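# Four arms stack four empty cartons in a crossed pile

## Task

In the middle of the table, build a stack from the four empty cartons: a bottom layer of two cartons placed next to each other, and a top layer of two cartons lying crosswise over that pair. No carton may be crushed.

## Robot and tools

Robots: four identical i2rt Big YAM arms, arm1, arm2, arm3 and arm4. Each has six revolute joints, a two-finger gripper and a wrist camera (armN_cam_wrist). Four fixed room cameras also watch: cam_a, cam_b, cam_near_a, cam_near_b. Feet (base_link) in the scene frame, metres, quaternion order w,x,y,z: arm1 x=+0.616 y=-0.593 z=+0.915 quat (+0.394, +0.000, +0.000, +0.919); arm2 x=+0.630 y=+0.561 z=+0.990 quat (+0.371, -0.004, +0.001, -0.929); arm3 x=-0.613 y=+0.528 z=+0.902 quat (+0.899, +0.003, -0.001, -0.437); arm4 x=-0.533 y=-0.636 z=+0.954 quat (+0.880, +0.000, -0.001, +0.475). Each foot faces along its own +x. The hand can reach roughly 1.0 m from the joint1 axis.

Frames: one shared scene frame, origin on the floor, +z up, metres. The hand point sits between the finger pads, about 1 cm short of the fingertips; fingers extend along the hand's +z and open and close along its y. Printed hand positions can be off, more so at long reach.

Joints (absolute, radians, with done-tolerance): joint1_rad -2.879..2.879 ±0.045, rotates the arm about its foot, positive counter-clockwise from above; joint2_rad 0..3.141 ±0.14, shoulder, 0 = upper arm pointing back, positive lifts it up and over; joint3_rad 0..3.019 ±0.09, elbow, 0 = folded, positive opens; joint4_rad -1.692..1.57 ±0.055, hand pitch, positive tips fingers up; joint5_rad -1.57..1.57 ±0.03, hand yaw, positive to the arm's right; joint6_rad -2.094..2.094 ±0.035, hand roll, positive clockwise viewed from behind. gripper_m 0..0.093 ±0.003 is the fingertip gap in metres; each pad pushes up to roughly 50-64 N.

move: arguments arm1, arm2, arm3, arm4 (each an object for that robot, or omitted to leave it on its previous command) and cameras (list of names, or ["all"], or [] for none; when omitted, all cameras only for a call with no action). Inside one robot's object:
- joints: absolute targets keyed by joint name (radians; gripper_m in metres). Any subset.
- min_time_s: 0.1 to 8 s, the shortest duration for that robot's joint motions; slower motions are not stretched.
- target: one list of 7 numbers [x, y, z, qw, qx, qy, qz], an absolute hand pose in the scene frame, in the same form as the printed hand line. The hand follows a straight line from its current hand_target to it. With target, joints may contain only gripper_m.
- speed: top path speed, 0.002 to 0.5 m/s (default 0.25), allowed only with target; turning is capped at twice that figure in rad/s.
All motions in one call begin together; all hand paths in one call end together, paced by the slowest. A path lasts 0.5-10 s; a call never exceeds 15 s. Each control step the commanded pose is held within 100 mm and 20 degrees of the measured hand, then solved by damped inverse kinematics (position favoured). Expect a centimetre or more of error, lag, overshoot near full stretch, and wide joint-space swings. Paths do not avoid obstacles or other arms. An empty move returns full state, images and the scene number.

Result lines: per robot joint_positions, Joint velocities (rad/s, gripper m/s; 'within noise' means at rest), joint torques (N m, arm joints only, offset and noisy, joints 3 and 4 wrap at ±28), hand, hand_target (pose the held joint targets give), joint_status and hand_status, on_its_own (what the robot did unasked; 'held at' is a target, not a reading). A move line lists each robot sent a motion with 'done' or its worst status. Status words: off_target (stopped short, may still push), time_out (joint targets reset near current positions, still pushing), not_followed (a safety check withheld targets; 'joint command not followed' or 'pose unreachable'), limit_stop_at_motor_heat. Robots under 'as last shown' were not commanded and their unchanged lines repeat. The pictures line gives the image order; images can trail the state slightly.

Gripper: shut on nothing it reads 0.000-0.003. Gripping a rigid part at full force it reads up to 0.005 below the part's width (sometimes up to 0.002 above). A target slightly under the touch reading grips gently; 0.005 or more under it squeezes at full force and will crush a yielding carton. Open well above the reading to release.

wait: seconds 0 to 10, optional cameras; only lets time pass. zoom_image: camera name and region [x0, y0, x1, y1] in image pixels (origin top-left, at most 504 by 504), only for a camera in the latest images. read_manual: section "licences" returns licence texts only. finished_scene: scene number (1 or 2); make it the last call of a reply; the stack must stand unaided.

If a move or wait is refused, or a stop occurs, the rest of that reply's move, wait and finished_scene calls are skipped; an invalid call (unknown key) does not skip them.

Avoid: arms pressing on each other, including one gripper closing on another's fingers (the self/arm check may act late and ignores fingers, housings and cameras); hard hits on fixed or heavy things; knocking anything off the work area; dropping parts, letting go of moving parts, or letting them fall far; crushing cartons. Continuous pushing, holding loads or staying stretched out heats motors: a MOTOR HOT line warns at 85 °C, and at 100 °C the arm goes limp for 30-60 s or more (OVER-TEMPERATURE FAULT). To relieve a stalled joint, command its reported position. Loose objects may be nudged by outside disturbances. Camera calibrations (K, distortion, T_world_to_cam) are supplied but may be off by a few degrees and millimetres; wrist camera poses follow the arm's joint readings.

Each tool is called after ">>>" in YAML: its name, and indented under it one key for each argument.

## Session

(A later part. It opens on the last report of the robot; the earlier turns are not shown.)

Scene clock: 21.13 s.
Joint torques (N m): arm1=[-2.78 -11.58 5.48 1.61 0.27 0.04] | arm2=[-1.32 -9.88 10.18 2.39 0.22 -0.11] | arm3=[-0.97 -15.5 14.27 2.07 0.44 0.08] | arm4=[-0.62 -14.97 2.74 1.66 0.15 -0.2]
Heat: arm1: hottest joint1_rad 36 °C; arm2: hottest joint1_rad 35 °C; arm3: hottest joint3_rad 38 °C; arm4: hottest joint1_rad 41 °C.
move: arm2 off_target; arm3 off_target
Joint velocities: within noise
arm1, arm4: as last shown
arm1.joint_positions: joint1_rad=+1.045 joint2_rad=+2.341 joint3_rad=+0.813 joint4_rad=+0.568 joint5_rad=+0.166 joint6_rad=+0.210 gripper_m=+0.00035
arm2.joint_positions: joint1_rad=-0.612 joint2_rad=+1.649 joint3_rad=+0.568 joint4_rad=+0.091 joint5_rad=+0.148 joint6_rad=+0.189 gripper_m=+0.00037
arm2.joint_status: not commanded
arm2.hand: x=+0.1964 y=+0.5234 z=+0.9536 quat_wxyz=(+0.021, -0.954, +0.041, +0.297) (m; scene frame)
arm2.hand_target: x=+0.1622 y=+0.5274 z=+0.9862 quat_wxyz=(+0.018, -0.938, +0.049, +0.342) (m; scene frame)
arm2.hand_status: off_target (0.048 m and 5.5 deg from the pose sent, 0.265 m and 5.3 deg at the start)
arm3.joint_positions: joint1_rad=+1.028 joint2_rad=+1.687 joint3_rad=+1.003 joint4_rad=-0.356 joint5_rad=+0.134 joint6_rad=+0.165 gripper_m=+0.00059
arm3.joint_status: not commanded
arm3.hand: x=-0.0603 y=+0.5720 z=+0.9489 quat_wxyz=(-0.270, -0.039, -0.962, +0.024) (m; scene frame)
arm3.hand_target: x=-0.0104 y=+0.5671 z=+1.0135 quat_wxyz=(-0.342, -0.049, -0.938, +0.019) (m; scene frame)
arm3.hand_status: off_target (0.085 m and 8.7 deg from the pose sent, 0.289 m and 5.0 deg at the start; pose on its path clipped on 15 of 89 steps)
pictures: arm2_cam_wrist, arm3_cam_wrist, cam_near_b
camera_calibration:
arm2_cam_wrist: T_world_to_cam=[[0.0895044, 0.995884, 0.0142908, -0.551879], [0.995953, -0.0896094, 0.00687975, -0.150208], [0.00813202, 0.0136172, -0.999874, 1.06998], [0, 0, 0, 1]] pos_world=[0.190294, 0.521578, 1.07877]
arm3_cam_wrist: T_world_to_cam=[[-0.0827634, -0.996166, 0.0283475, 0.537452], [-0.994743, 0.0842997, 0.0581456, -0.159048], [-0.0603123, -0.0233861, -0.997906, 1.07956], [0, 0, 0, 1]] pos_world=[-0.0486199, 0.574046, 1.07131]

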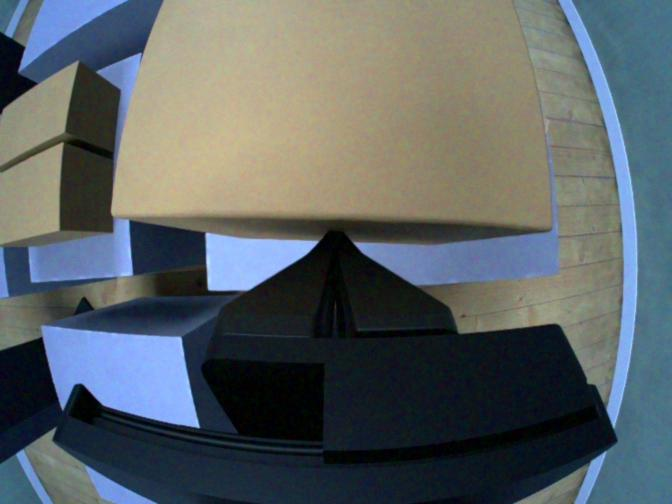

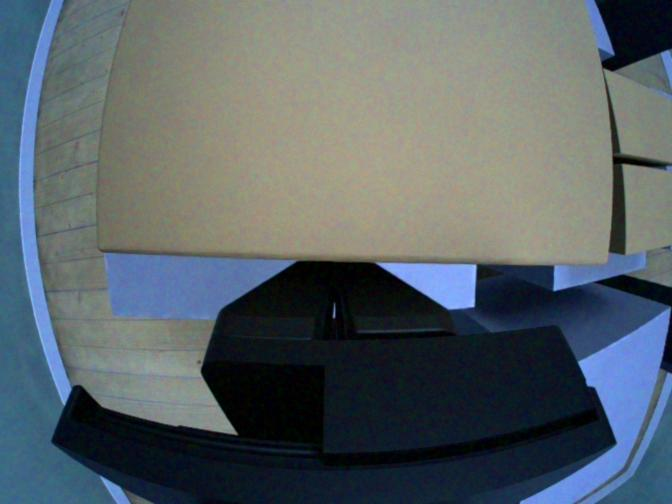

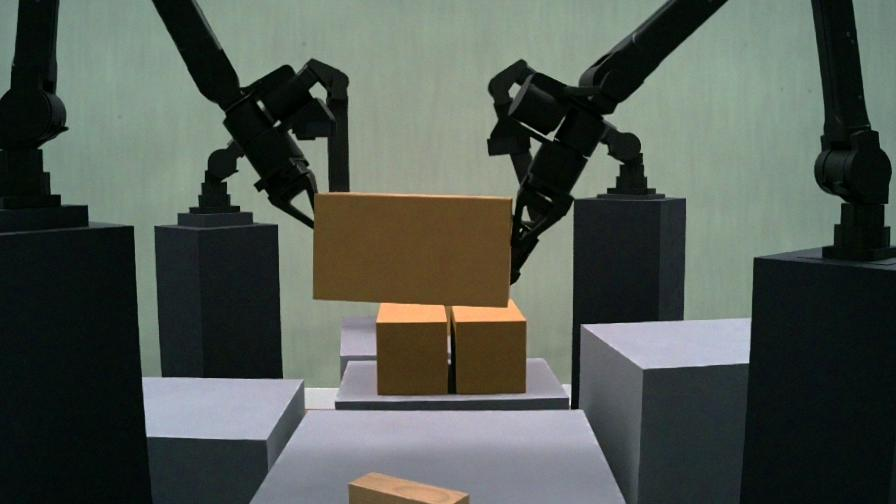

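>>> move:
  arm2: {"target":[0.081,0.062,0.99,0,0.9397,0,-0.342],"speed":0.13}
  arm3: {"target":[-0.083,0.072,1.003,0.342,0,0.9397,0],"speed":0.13}
  cameras: ["arm2_cam_wrist","arm3_cam_wrist","cam_near_b","cam_near_a"]

>>> zoom_image:
  camera: "cam_near_a"
  region: [330, 150, 600, 400]

>>> zoom_image:
  camera: "cam_near_b"
  region: [300, 150, 600, 430]

Scene clock: 27.70 s.
Joint torques (N m): arm1=[-2.78 -11.63 5.48 1.59 0.27 0.04] | arm2=[-2.9 -16.85 15.02 1.47 1.33 0.1] | arm3=[2.32 -18.32 14.69 1.58 -1.51 0.02] | arm4=[-0.73 -15.03 2.74 1.66 0.16 -0.19]
Heat: arm1: hottest joint1_rad 36 °C; arm2: hottest joint1_rad 35 °C; arm3: hottest joint3_rad 40 °C; arm4: hottest joint1_rad 41 °C.
move: arm2 off_target; arm3 off_target
Joint velocities: within noise
arm1, arm4: as last shown
arm2.joint_positions: joint1_rad=+0.135 joint2_rad=+2.181 joint3_rad=+1.572 joint4_rad=-0.523 joint5_rad=+0.476 joint6_rad=+0.711 gripper_m=+0.00036
arm2.joint_status: not commanded
arm2.hand: x=+0.1258 y=+0.0615 z=+0.9710 quat_wxyz=(+0.007, -0.948, -0.036, +0.316) (m; scene frame)
arm2.hand_target: x=+0.0837 y=+0.0652 z=+0.9913 quat_wxyz=(+0.000, -0.940, +0.000, +0.342) (m; scene frame)
arm2.hand_status: off_target (0.049 m and 5.2 deg from the pose sent, 0.477 m and 7.6 deg at the start)
arm3.joint_positions: joint1_rad=+0.055 joint2_rad=+1.958 joint3_rad=+1.436 joint4_rad=-0.655 joint5_rad=-0.464 joint6_rad=-0.688 gripper_m=+0.00059
arm3.joint_status: not commanded
arm3.hand: x=-0.1281 y=+0.0928 z=+0.9544 quat_wxyz=(-0.295, -0.033, -0.954, -0.032) (m; scene frame)
arm3.hand_target: x=-0.0878 y=+0.0771 z=+1.0056 quat_wxyz=(-0.342, +0.000, -0.940, +0.000) (m; scene frame)
arm3.hand_status: off_target (0.069 m and 7.7 deg from the pose sent, 0.503 m and 10.1 deg at the start)
pictures: arm2_cam_wrist, arm3_cam_wrist, cam_near_a, cam_near_b
camera_calibration:
arm2_cam_wrist: T_world_to_cam=[[-0.0646207, 0.997309, 0.0346149, -0.0862354], [0.99735, 0.0657075, -0.0312373, -0.0941057], [-0.0334277, 0.0325046, -0.998912, 1.09739], [0, 0, 0, 1]] pos_world=[0.124967, 0.0565164, 1.09625]
arm3_cam_wrist: T_world_to_cam=[[-0.0396023, -0.996239, -0.0770659, 0.160511], [-0.999199, 0.0390346, 0.00886047, -0.135671], [-0.00581892, 0.0773551, -0.996987, 1.06647], [0, 0, 0, 1]] pos_world=[-0.122999, 0.0827064, 1.07683]

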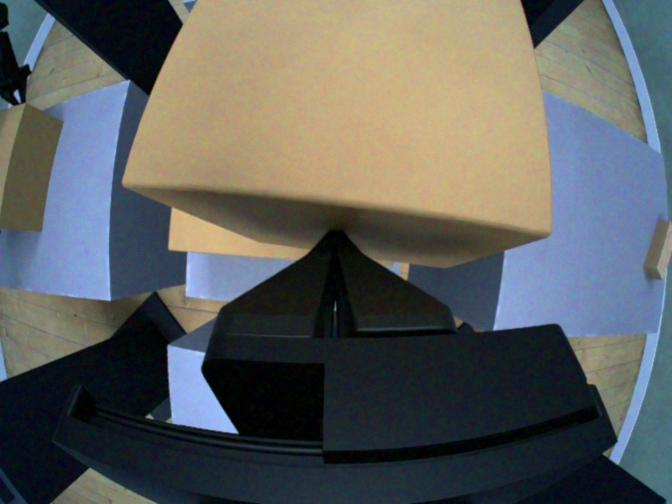

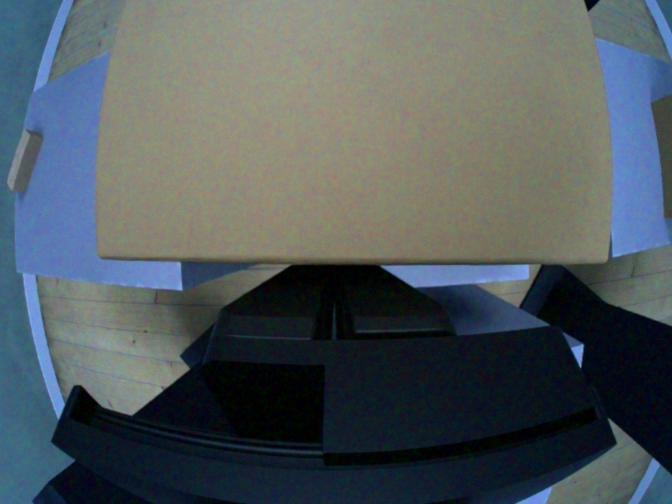

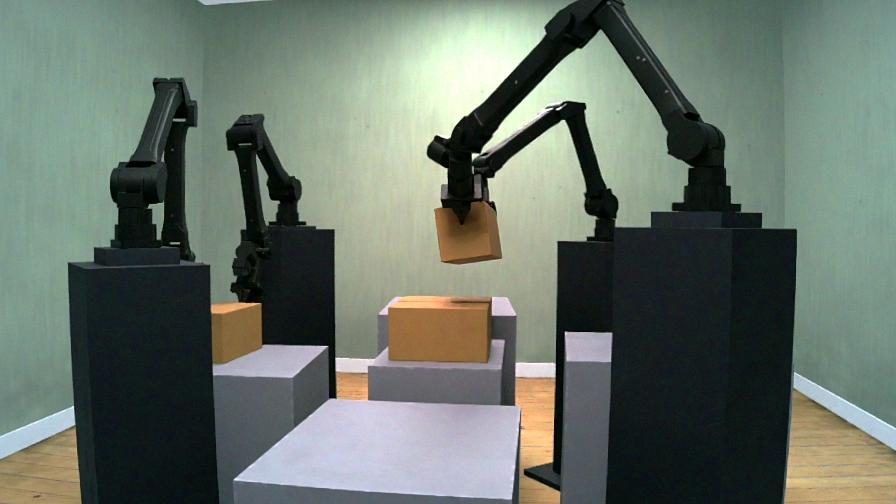

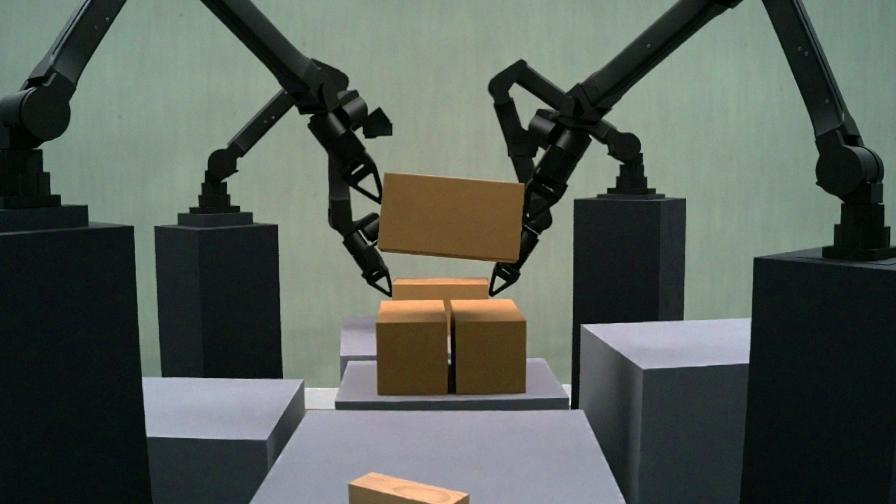

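Scaled by 1.867 from the camera's 896x504 image, which has a finer 1280x720 frame.

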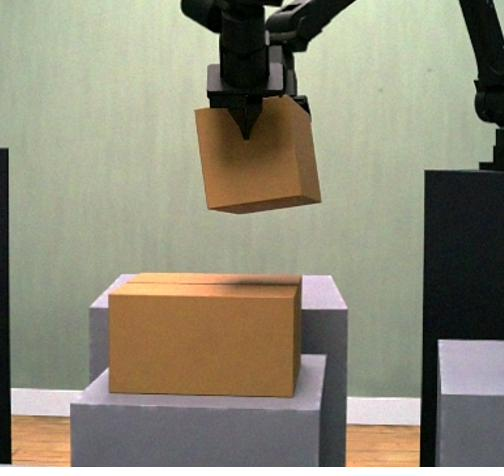

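Scaled by 1.680 from the camera's 896x504 image, which has a finer 1280x720 frame.

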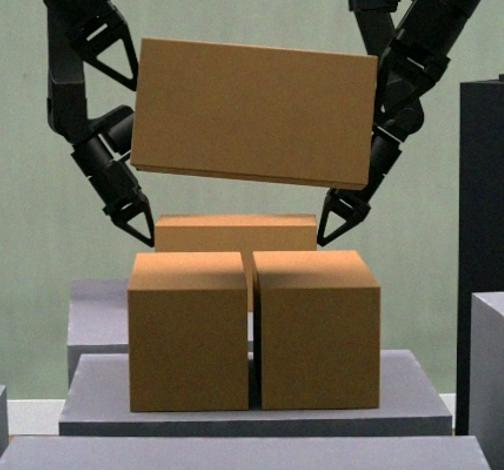

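>>> move:
  arm2: {"target":[0.080,0.060,0.912,0,0.9397,0,-0.342],"speed":0.1}
  arm3: {"target":[-0.083,0.062,0.925,0.342,0,0.9397,0],"speed":0.1}
  cameras: ["arm2_cam_wrist","cam_near_b","cam_near_a"]

>>> zoom_image:
  camera: "cam_near_a"
  region: [330, 150, 600, 400]

>>> zoom_image:
  camera: "cam_near_b"
  region: [300, 150, 600, 430]

Scene clock: 31.03 s.
Joint torques (N m): arm1=[-2.78 -11.58 5.46 1.61 0.27 0.04] | arm2=[-2.84 -18.08 13.37 3.28 1.35 0.06] | arm3=[2.08 -19.6 11.69 2.61 -1.52 0.04] | arm4=[-0.67 -15.21 2.77 1.68 0.13 -0.18]
Heat: arm1: hottest joint1_rad 36 °C; arm2: hottest joint3_rad 36 °C; arm3: hottest joint3_rad 41 °C; arm4: hottest joint1_rad 41 °C.
move: arm2 off_target; arm3 off_target
Joint velocities: within noise
arm1, arm4: as last shown
arm2.joint_positions: joint1_rad=+0.138 joint2_rad=+2.319 joint3_rad=+1.572 joint4_rad=-0.432 joint5_rad=+0.478 joint6_rad=+0.714 gripper_m=+0.00036
arm2.joint_status: not commanded
arm2.hand: x=+0.1313 y=+0.0667 z=+0.8861 quat_wxyz=(+0.024, -0.952, -0.041, +0.302) (m; scene frame)
arm2.hand_target: x=+0.0832 y=+0.0642 z=+0.9147 quat_wxyz=(+0.001, -0.940, +0.000, +0.342) (m; scene frame)
arm2.hand_status: off_target (0.058 m and 7.2 deg from the pose sent, 0.075 m and 5.2 deg at the start)
arm3.joint_positions: joint1_rad=+0.045 joint2_rad=+2.084 joint3_rad=+1.436 joint4_rad=-0.535 joint5_rad=-0.469 joint6_rad=-0.701 gripper_m=+0.00059
arm3.joint_status: not commanded
arm3.hand: x=-0.1242 y=+0.0803 z=+0.8860 quat_wxyz=(-0.295, -0.032, -0.954, -0.032) (m; scene frame)
arm3.hand_target: x=-0.0865 y=+0.0655 z=+0.9274 quat_wxyz=(-0.342, +0.000, -0.940, +0.000) (m; scene frame)
arm3.hand_status: off_target (0.060 m and 7.6 deg from the pose sent, 0.062 m and 7.7 deg at the start)
pictures: arm2_cam_wrist, cam_near_a, cam_near_b
camera_calibration:
arm2_cam_wrist: T_world_to_cam=[[-0.065236, 0.995508, 0.0686185, -0.118051], [0.997855, 0.065455, -0.000945909, -0.129488], [-0.00543309, 0.0684096, -0.997643, 1.00533], [0, 0, 0, 1]] pos_world=[0.126971, 0.0572219, 1.01094]

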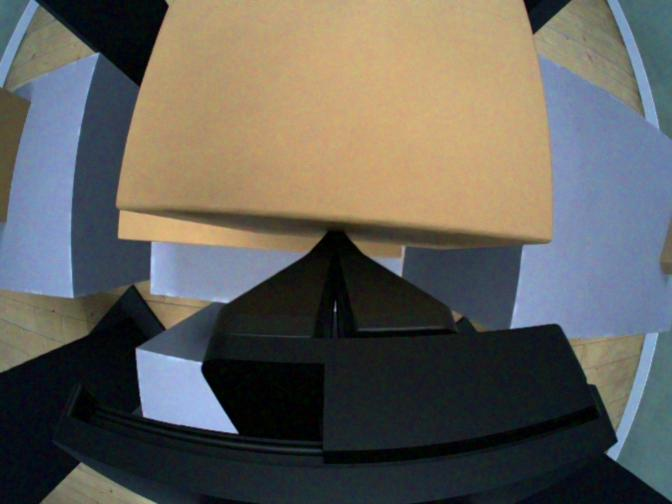

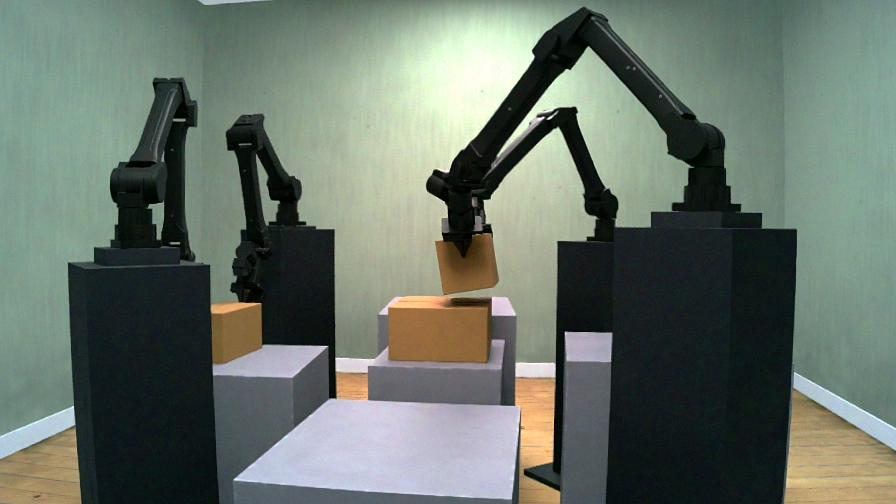

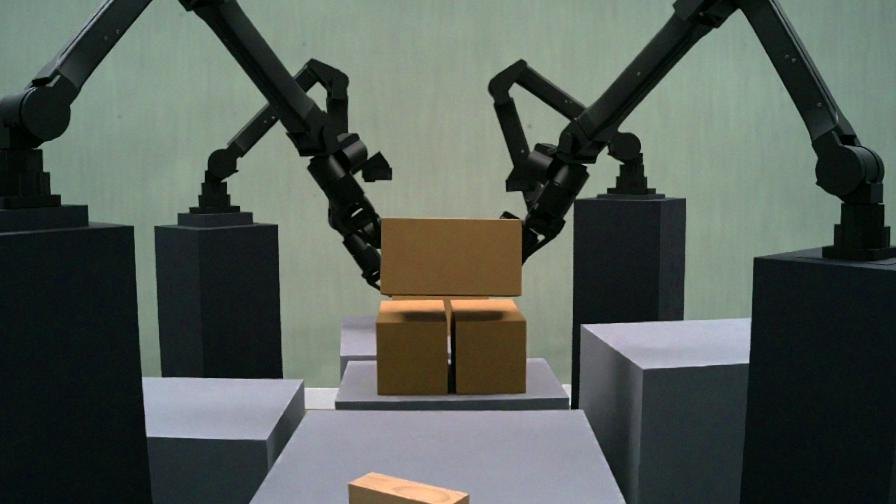

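Scaled by 1.867 from the camera's 896x504 image, which has a finer 1280x720 frame.

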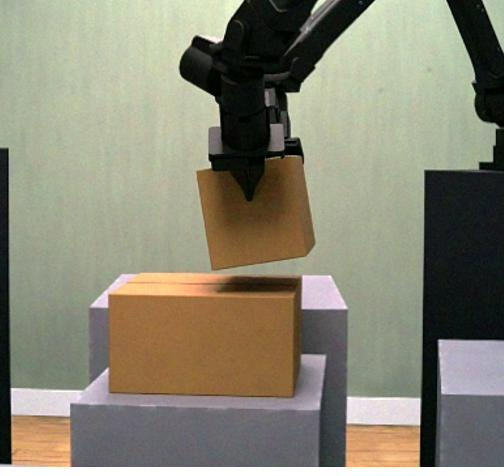

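Scaled by 1.680 from the camera's 896x504 image, which has a finer 1280x720 frame.

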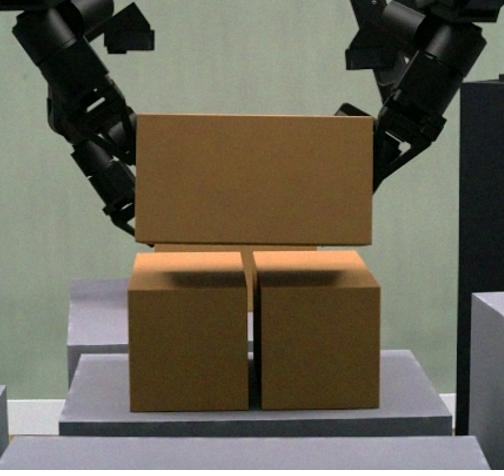

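>>> move:
  arm1: {"target":[0.088,-0.672,0.997,-0.0101,0.9393,-0.0279,-0.3418],"speed":0.12}
  arm2: {"target":[0.080,0.054,0.857,0,0.9397,0,-0.342],"speed":0.08}
  arm3: {"target":[-0.083,0.055,0.870,0.342,0,0.9397,0],"speed":0.08}
  arm4: {"target":[-0.093,-0.663,0.987,0.3418,0.0279,0.9393,-0.0101],"speed":0.12}
  cameras: ["arm1_cam_wrist","arm4_cam_wrist","cam_near_b","cam_near_a"]

>>> zoom_image:
  camera: "cam_near_a"
  region: [330, 150, 600, 400]

>>> zoom_image:
  camera: "cam_near_b"
  region: [300, 150, 600, 430]

Scene clock: 36.20 s.
Joint torques (N m): arm1=[-1.96 -10.93 11.44 1.51 0.31 0.05] | arm2=[-2.37 -16.79 14.34 3.51 1.19 0.04] | arm3=[2.37 -18.43 11.26 2.66 -1.37 0.04] | arm4=[-0.56 -9.52 14.09 1.65 0.16 -0.17]
Heat: arm1: hottest joint3_rad 37 °C; arm2: hottest joint3_rad 37 °C; arm3: hottest joint3_rad 42 °C; arm4: hottest joint1_rad 41 °C.
move: arm1 off_target; arm2 off_target; arm3 off_target; arm4 off_target
Joint velocities: within noise
arm1.joint_positions: joint1_rad=+1.037 joint2_rad=+1.553 joint3_rad=+0.779 joint4_rad=-0.232 joint5_rad=+0.166 joint6_rad=+0.210 gripper_m=+0.00035
arm1.joint_status: not commanded
arm1.hand: x=+0.1339 y=-0.6739 z=+0.9511 quat_wxyz=(-0.017, +0.957, -0.015, -0.289) (m; scene frame)
arm1.hand_target: x=+0.0927 y=-0.6710 z=+0.9992 quat_wxyz=(-0.011, +0.939, -0.028, -0.342) (m; scene frame)
arm1.hand_status: off_target (0.065 m and 6.6 deg from the pose sent, 0.313 m and 4.2 deg at the start)
arm2.joint_positions: joint1_rad=+0.140 joint2_rad=+2.403 joint3_rad=+1.588 joint4_rad=-0.369 joint5_rad=+0.486 joint6_rad=+0.721 gripper_m=+0.00036
arm2.joint_status: not commanded
arm2.hand: x=+0.1317 y=+0.0673 z=+0.8412 quat_wxyz=(+0.027, -0.952, -0.038, +0.304) (m; scene frame)
arm2.hand_target: x=+0.0836 y=+0.0586 z=+0.8604 quat_wxyz=(+0.001, -0.940, +0.000, +0.342) (m; scene frame)
arm2.hand_status: off_target (0.056 m and 7.1 deg from the pose sent, 0.060 m and 7.2 deg at the start)
arm3.joint_positions: joint1_rad=+0.034 joint2_rad=+2.160 joint3_rad=+1.436 joint4_rad=-0.442 joint5_rad=-0.476 joint6_rad=-0.709 gripper_m=+0.00059
arm3.joint_status: not commanded
arm3.hand: x=-0.1239 y=+0.0707 z=+0.8458 quat_wxyz=(-0.303, -0.030, -0.952, -0.026) (m; scene frame)
arm3.hand_target: x=-0.0858 y=+0.0582 z=+0.8723 quat_wxyz=(-0.342, +0.000, -0.940, +0.000) (m; scene frame)
arm3.hand_status: off_target (0.050 m and 6.5 deg from the pose sent, 0.051 m and 7.6 deg at the start)
arm4.joint_positions: joint1_rad=-1.041 joint2_rad=+1.424 joint3_rad=+0.467 joint4_rad=-0.027 joint5_rad=+0.001 joint6_rad=+0.000 gripper_m=+0.00019
arm4.joint_status: not commanded
arm4.hand: x=-0.1423 y=-0.6567 z=+0.9501 quat_wxyz=(-0.289, -0.024, -0.957, +0.007) (m; scene frame)
arm4.hand_target: x=-0.0974 y=-0.6628 z=+0.9899 quat_wxyz=(-0.342, -0.028, -0.939, +0.010) (m; scene frame)
arm4.hand_status: off_target (0.062 m and 6.4 deg from the pose sent, 0.306 m and 5.2 deg at the start)
pictures: arm1_cam_wrist, arm4_cam_wrist, cam_near_a, cam_near_b
camera_calibration:
arm1_cam_wrist: T_world_to_cam=[[0.0259356, 0.999308, 0.0266603, 0.644162], [0.999241, -0.0266904, 0.0283561, -0.175367], [0.029048, 0.0259046, -0.999242, 1.0884], [0, 0, 0, 1]] pos_world=[0.126912, -0.676591, 1.07537]
arm4_cam_wrist: T_world_to_cam=[[-0.0396983, -0.99921, 0.00202954, -0.666766], [-0.998743, 0.0397418, 0.0305553, -0.141411], [-0.0306118, -0.000813991, -0.999531, 1.06739], [0, 0, 0, 1]] pos_world=[-0.135028, -0.659751, 1.07256]

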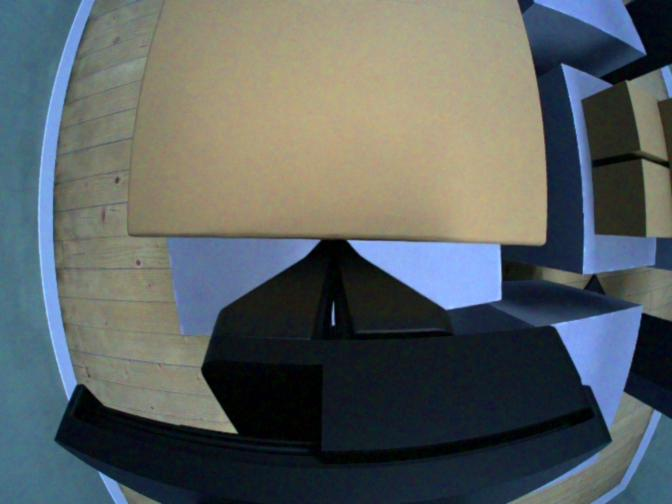

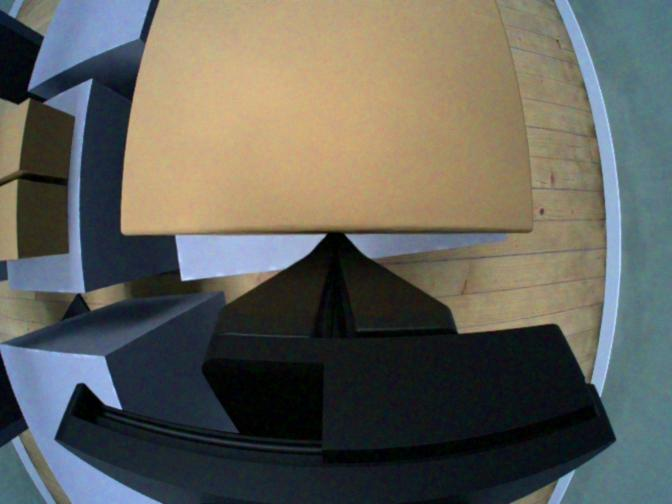

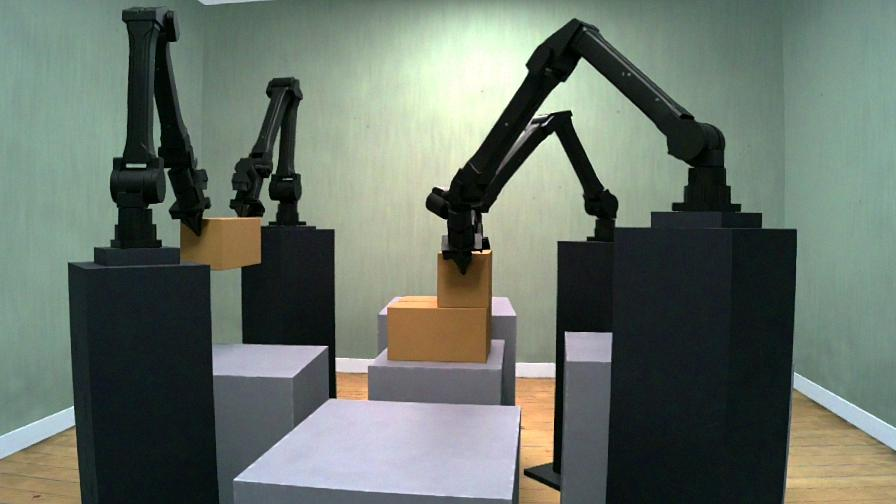

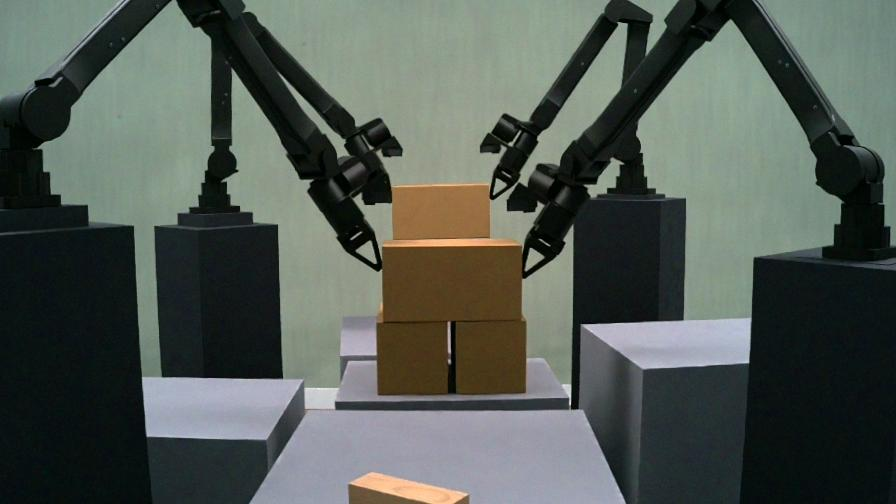

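Scaled by 1.867 from the camera's 896x504 image, which has a finer 1280x720 frame.

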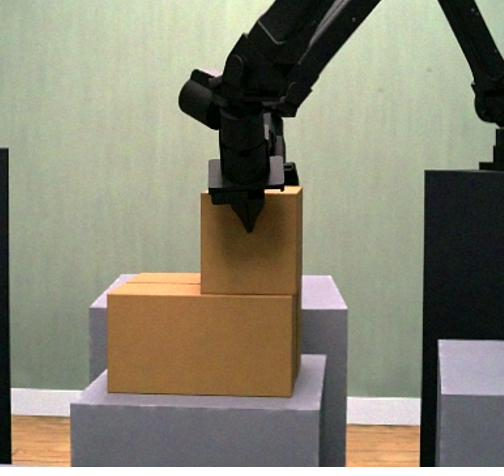

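Scaled by 1.680 from the camera's 896x504 image, which has a finer 1280x720 frame.

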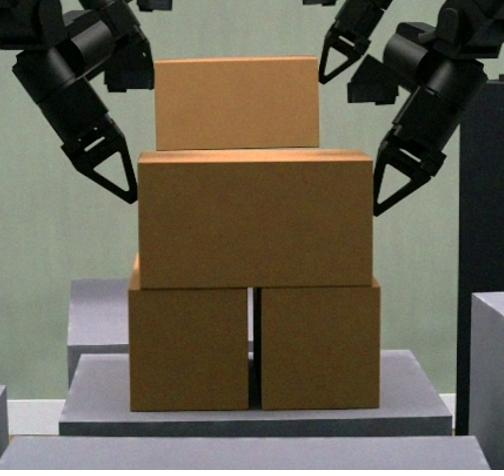

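>>> move:
  arm1: {"target":[0.086,-0.125,1.0,0,0.9397,0,-0.342],"speed":0.13}
  arm2: {"target":[0.235,0.068,0.865,0,0.9397,0,-0.342],"speed":0.13}
  arm3: {"target":[-0.225,0.070,0.870,0.342,0,0.9397,0],"speed":0.13}
  arm4: {"target":[-0.084,-0.125,1.0,0.342,0,0.9397,0],"speed":0.13}
  cameras: ["arm1_cam_wrist","arm4_cam_wrist","cam_near_b","cam_near_a"]

>>> zoom_image:
  camera: "cam_near_a"
  region: [330, 150, 600, 400]

>>> zoom_image:
  camera: "cam_near_b"
  region: [300, 150, 600, 430]

Scene clock: 43.20 s.
Joint torques (N m): arm1=[3.25 -15.33 14.12 1.81 -1.42 0.02] | arm2=[1.73 -17.26 5.37 1.89 0.69 0.05] | arm3=[-0.67 -18.2 6.05 1.28 -0.62 0.07] | arm4=[-3.43 -16.73 16.39 1.31 1.63 -0.07]
Heat: arm1: hottest joint3_rad 39 °C; arm2: hottest joint2_rad 37 °C; arm3: hottest joint3_rad 42 °C; arm4: hottest joint1_rad 41 °C.
move: arm1 off_target; arm2 off_target; arm3 off_target; arm4 off_target
Joint velocities: within noise
arm1.joint_positions: joint1_rad=-0.070 joint2_rad=+1.983 joint3_rad=+1.436 joint4_rad=-0.645 joint5_rad=-0.467 joint6_rad=-0.702 gripper_m=+0.00035
arm1.joint_status: not commanded
arm1.hand: x=+0.1436 y=-0.1441 z=+0.9527 quat_wxyz=(+0.030, +0.956, -0.042, -0.290) (m; scene frame)
arm1.hand_target: x=+0.0920 y=-0.1315 z=+1.0035 quat_wxyz=(+0.000, +0.939, +0.000, -0.343) (m; scene frame)
arm1.hand_status: off_target (0.077 m and 8.6 deg from the pose sent, 0.553 m and 7.0 deg at the start)
arm2.joint_positions: joint1_rad=+0.283 joint2_rad=+2.285 joint3_rad=+1.326 joint4_rad=-0.265 joint5_rad=+0.581 joint6_rad=+0.923 gripper_m=+0.00036
arm2.joint_status: not commanded
arm2.hand: x=+0.2353 y=+0.0785 z=+0.8471 quat_wxyz=(+0.019, -0.944, -0.007, +0.330) (m; scene frame)
arm2.hand_target: x=+0.2350 y=+0.0683 z=+0.8647 quat_wxyz=(+0.000, -0.940, +0.000, +0.342) (m; scene frame)
arm2.hand_status: off_target (0.021 m and 2.7 deg from the pose sent, 0.106 m and 7.1 deg at the start)
arm3.joint_positions: joint1_rad=-0.109 joint2_rad=+2.019 joint3_rad=+1.191 joint4_rad=-0.364 joint5_rad=-0.574 joint6_rad=-0.896 gripper_m=+0.00059
arm3.joint_status: not commanded
arm3.hand: x=-0.2230 y=+0.0793 z=+0.8576 quat_wxyz=(-0.333, -0.003, -0.943, -0.015) (m; scene frame)
arm3.hand_target: x=-0.2250 y=+0.0702 z=+0.8700 quat_wxyz=(-0.342, +0.000, -0.940, +0.000) (m; scene frame)
arm3.hand_status: off_target (0.016 m and 2.1 deg from the pose sent, 0.104 m and 6.5 deg at the start)
arm4.joint_positions: joint1_rad=+0.049 joint2_rad=+1.991 joint3_rad=+1.403 joint4_rad=-0.620 joint5_rad=+0.535 joint6_rad=+0.852 gripper_m=+0.00019
arm4.joint_status: not commanded
arm4.hand: x=-0.1336 y=-0.1337 z=+0.9828 quat_wxyz=(-0.313, +0.041, -0.949, +0.010) (m; scene frame)
arm4.hand_target: x=-0.0867 y=-0.1294 z=+1.0017 quat_wxyz=(-0.343, +0.000, -0.939, +0.000) (m; scene frame)
arm4.hand_status: off_target (0.053 m and 5.9 deg from the pose sent, 0.537 m and 7.0 deg at the start)
pictures: arm1_cam_wrist, arm4_cam_wrist, cam_near_a, cam_near_b
camera_calibration:
arm1_cam_wrist: T_world_to_cam=[[0.0492403, 0.995654, -0.0790507, 0.21129], [0.998537, -0.0473047, 0.0261761, -0.171698], [0.0223228, -0.080224, -0.996527, 1.05906], [0, 0, 0, 1]] pos_world=[0.137402, -0.133532, 1.07658]
arm4_cam_wrist: T_world_to_cam=[[0.0814391, -0.995524, 0.047951, -0.172295], [-0.996436, -0.0823852, -0.0180932, -0.122704], [0.0219626, -0.0463067, -0.998686, 1.10094], [0, 0, 0, 1]] pos_world=[-0.132415, -0.130652, 1.10553]

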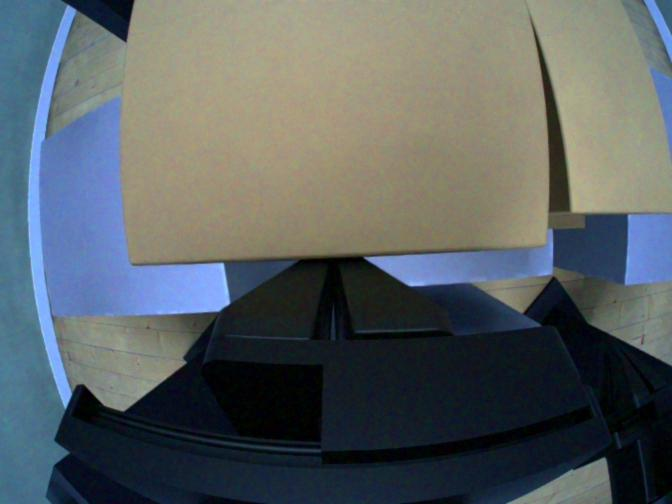

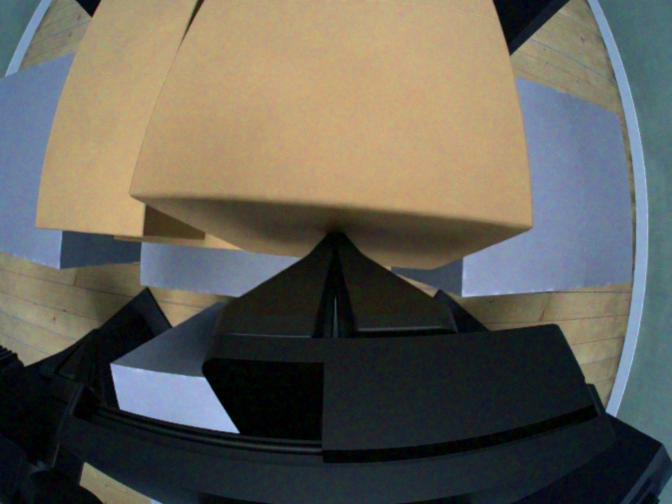

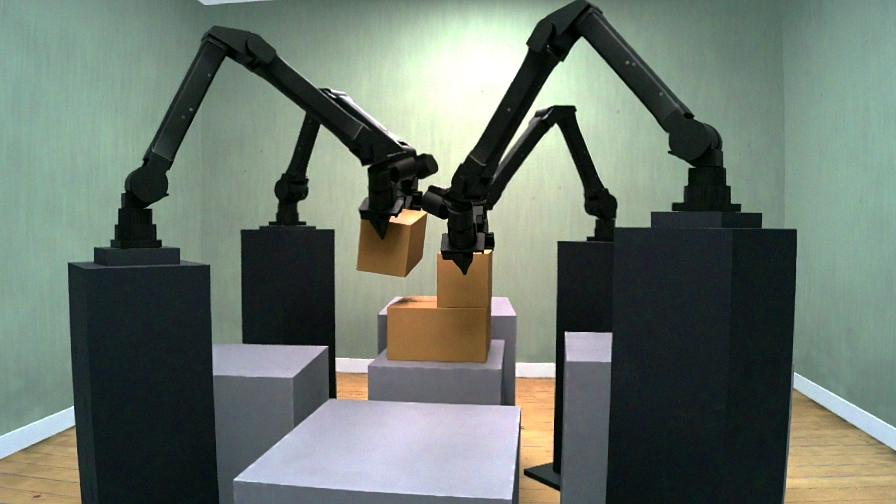

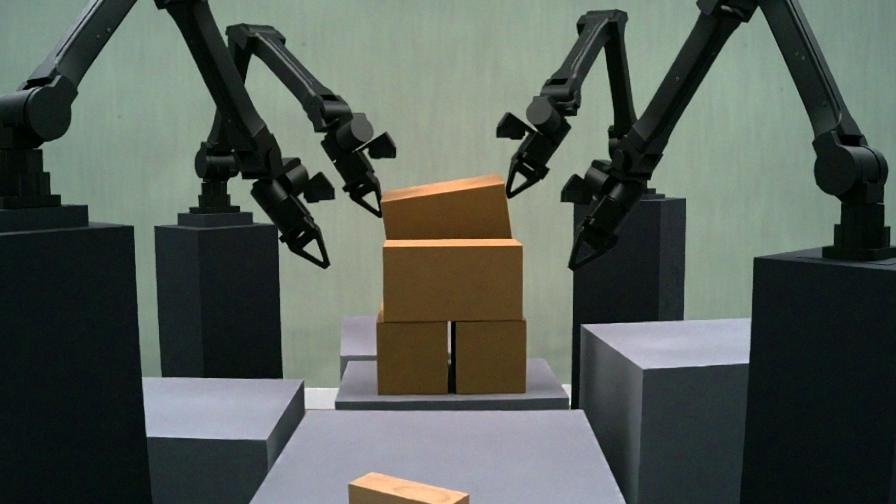

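Scaled by 1.867 from the camera's 896x504 image, which has a finer 1280x720 frame.

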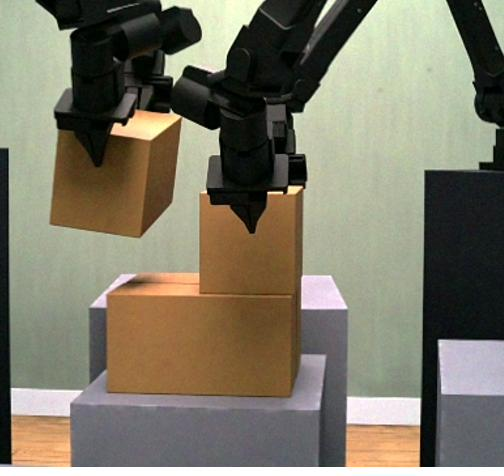

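Scaled by 1.680 from the camera's 896x504 image, which has a finer 1280x720 frame.

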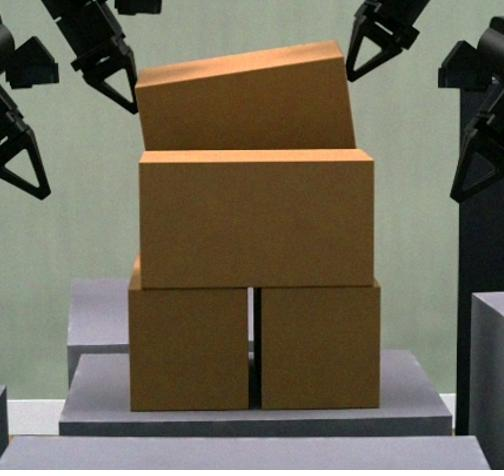

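>>> move:
  arm1: {"target":[0.086,-0.09,1.015,0,0.9397,0,-0.342],"speed":0.08}
  arm4: {"target":[-0.084,-0.118,0.98,0.342,0,0.9397,0],"speed":0.08}
  arm2: {"target":[0.30,0.45,1.1,0,0.9397,0,-0.342],"speed":0.15}
  arm3: {"target":[-0.28,0.45,1.1,0.342,0,0.9397,0],"speed":0.15}
  cameras: ["cam_near_a","cam_near_b","arm1_cam_wrist","arm4_cam_wrist"]

Scene clock: 51.03 s.
Joint torques (N m): arm1=[4.37 -14.86 12.48 1.24 -1.52 0.03] | arm2=[0.67 -3.55 8.79 1.21 0.09 -0.11] | arm3=[1.26 -4.25 10.48 0.95 0.05 0.21] | arm4=[-2.84 -18.9 16.34 2.19 1.56 -0.06]
Heat: arm1: hottest joint3_rad 42 °C; arm2: hottest joint2_rad 37 °C; arm3: hottest joint3_rad 43 °C; arm4: hottest joint3_rad 43 °C.
move: arm1 off_target; arm2 done; arm3 off_target; arm4 off_target
Joint velocities: within noise
arm1.joint_positions: joint1_rad=-0.118 joint2_rad=+2.025 joint3_rad=+1.608 joint4_rad=-0.723 joint5_rad=-0.481 joint6_rad=-0.737 gripper_m=+0.00035
arm1.joint_status: not commanded
arm1.hand: x=+0.1362 y=-0.0856 z=+0.9934 quat_wxyz=(+0.004, +0.949, -0.040, -0.312) (m; scene frame)
arm1.hand_target: x=+0.0895 y=-0.0938 z=+1.0159 quat_wxyz=(+0.000, +0.940, +0.000, -0.342) (m; scene frame)
arm1.hand_status: off_target (0.055 m and 5.9 deg from the pose sent, 0.101 m and 8.6 deg at the start)
arm2.joint_positions: joint1_rad=-0.277 joint2_rad=+0.992 joint3_rad=+0.487 joint4_rad=-0.429 joint5_rad=+0.299 joint6_rad=+0.384 gripper_m=+0.00036
arm2.joint_status: not commanded
arm2.hand: x=+0.2976 y=+0.4456 z=+1.0998 quat_wxyz=(-0.002, -0.939, +0.001, +0.344) (m; scene frame)
arm2.hand_target: x=+0.3000 y=+0.4499 z=+1.0998 quat_wxyz=(+0.000, -0.940, +0.000, +0.342) (m; scene frame)
arm2.hand_status: done (0.005 m and 0.4 deg from the pose sent, 0.454 m and 2.7 deg at the start)
arm3.joint_positions: joint1_rad=+0.562 joint2_rad=+0.824 joint3_rad=+0.630 joint4_rad=-0.726 joint5_rad=-0.209 joint6_rad=-0.267 gripper_m=+0.00059
arm3.joint_status: not commanded
arm3.hand: x=-0.2842 y=+0.4475 z=+1.0889 quat_wxyz=(-0.334, -0.003, -0.942, -0.001) (m; scene frame)
arm3.hand_target: x=-0.2801 y=+0.4500 z=+1.0999 quat_wxyz=(-0.342, +0.000, -0.940, +0.000) (m; scene frame)
arm3.hand_status: off_target (0.012 m and 1.0 deg from the pose sent, 0.447 m and 2.1 deg at the start)
arm4.joint_positions: joint1_rad=+0.049 joint2_rad=+2.047 joint3_rad=+1.403 joint4_rad=-0.620 joint5_rad=+0.541 joint6_rad=+0.859 gripper_m=+0.00019
arm4.joint_status: not commanded
arm4.hand: x=-0.1365 y=-0.1401 z=+0.9486 quat_wxyz=(-0.301, +0.045, -0.952, +0.034) (m; scene frame)
arm4.hand_target: x=-0.0876 y=-0.1237 z=+0.9831 quat_wxyz=(-0.342, +0.000, -0.940, +0.001) (m; scene frame)
arm4.hand_status: off_target (0.065 m and 8.1 deg from the pose sent, 0.052 m and 5.9 deg at the start)
pictures: arm1_cam_wrist, arm4_cam_wrist, cam_near_a, cam_near_b
camera_calibration:
arm1_cam_wrist: T_world_to_cam=[[0.0615917, 0.997699, -0.0283446, 0.104765], [0.997883, -0.0621477, -0.0191697, -0.118715], [-0.0208871, -0.0271039, -0.999414, 1.11775], [0, 0, 0, 1]] pos_world=[0.135358, -0.0816065, 1.11779]
arm4_cam_wrist: T_world_to_cam=[[0.0762859, -0.99262, 0.0942684, -0.221055], [-0.997083, -0.0757191, 0.00958086, -0.152196], [-0.00237223, -0.0947244, -0.995501, 1.05341], [0, 0, 0, 1]] pos_world=[-0.13239, -0.131164, 1.07097]

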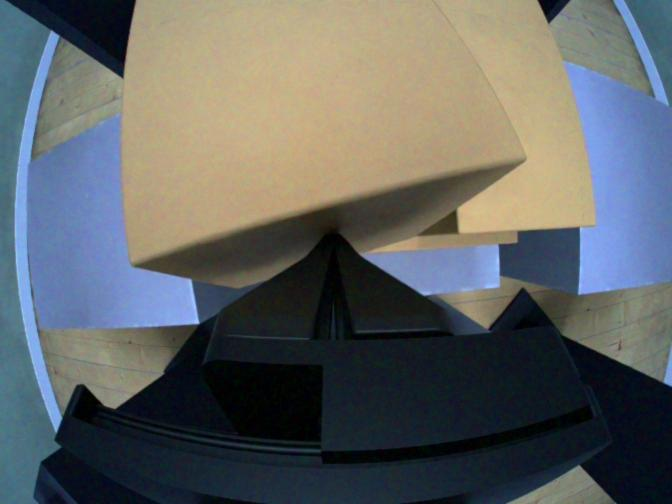

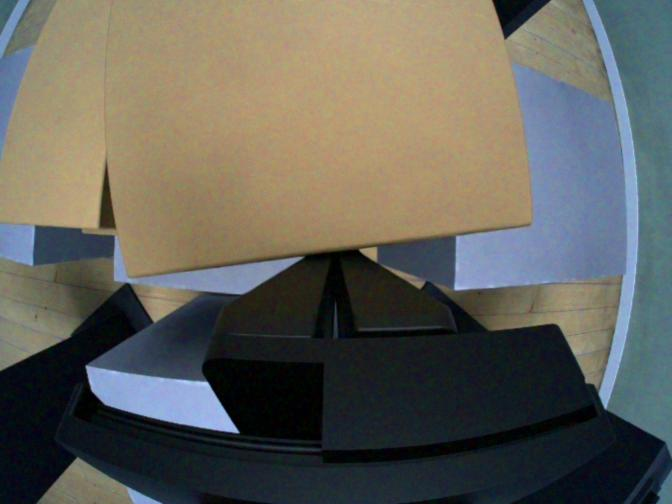

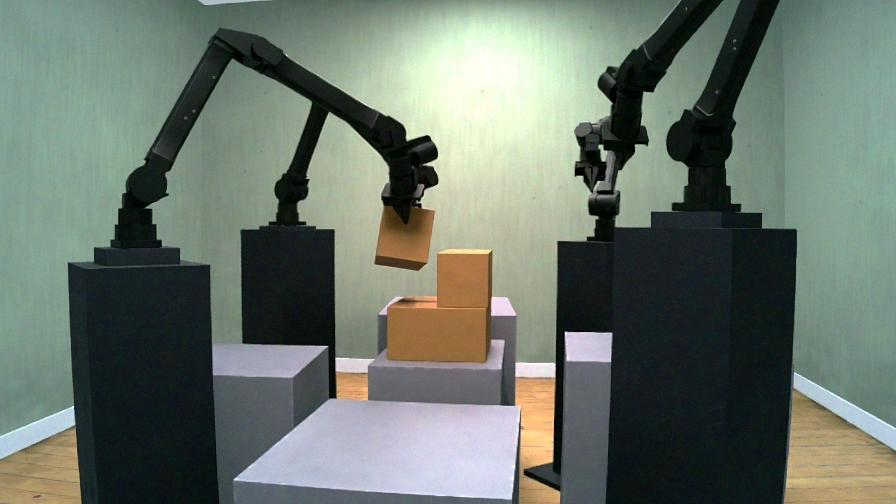

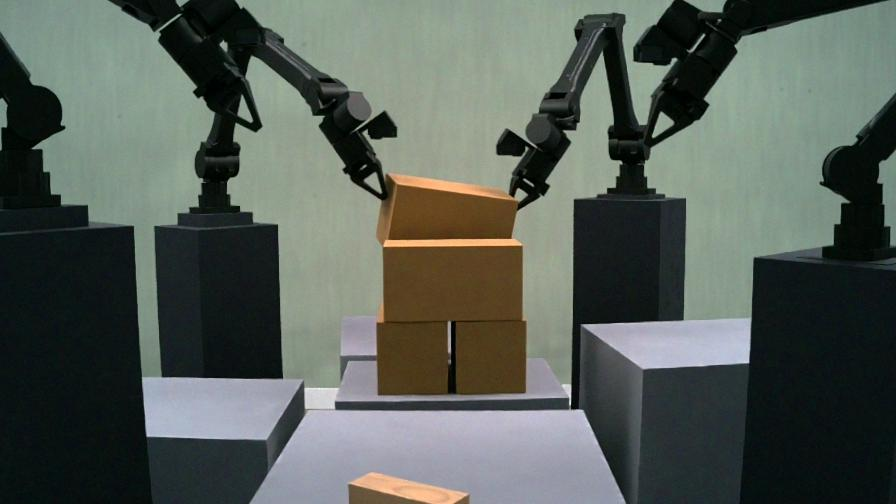

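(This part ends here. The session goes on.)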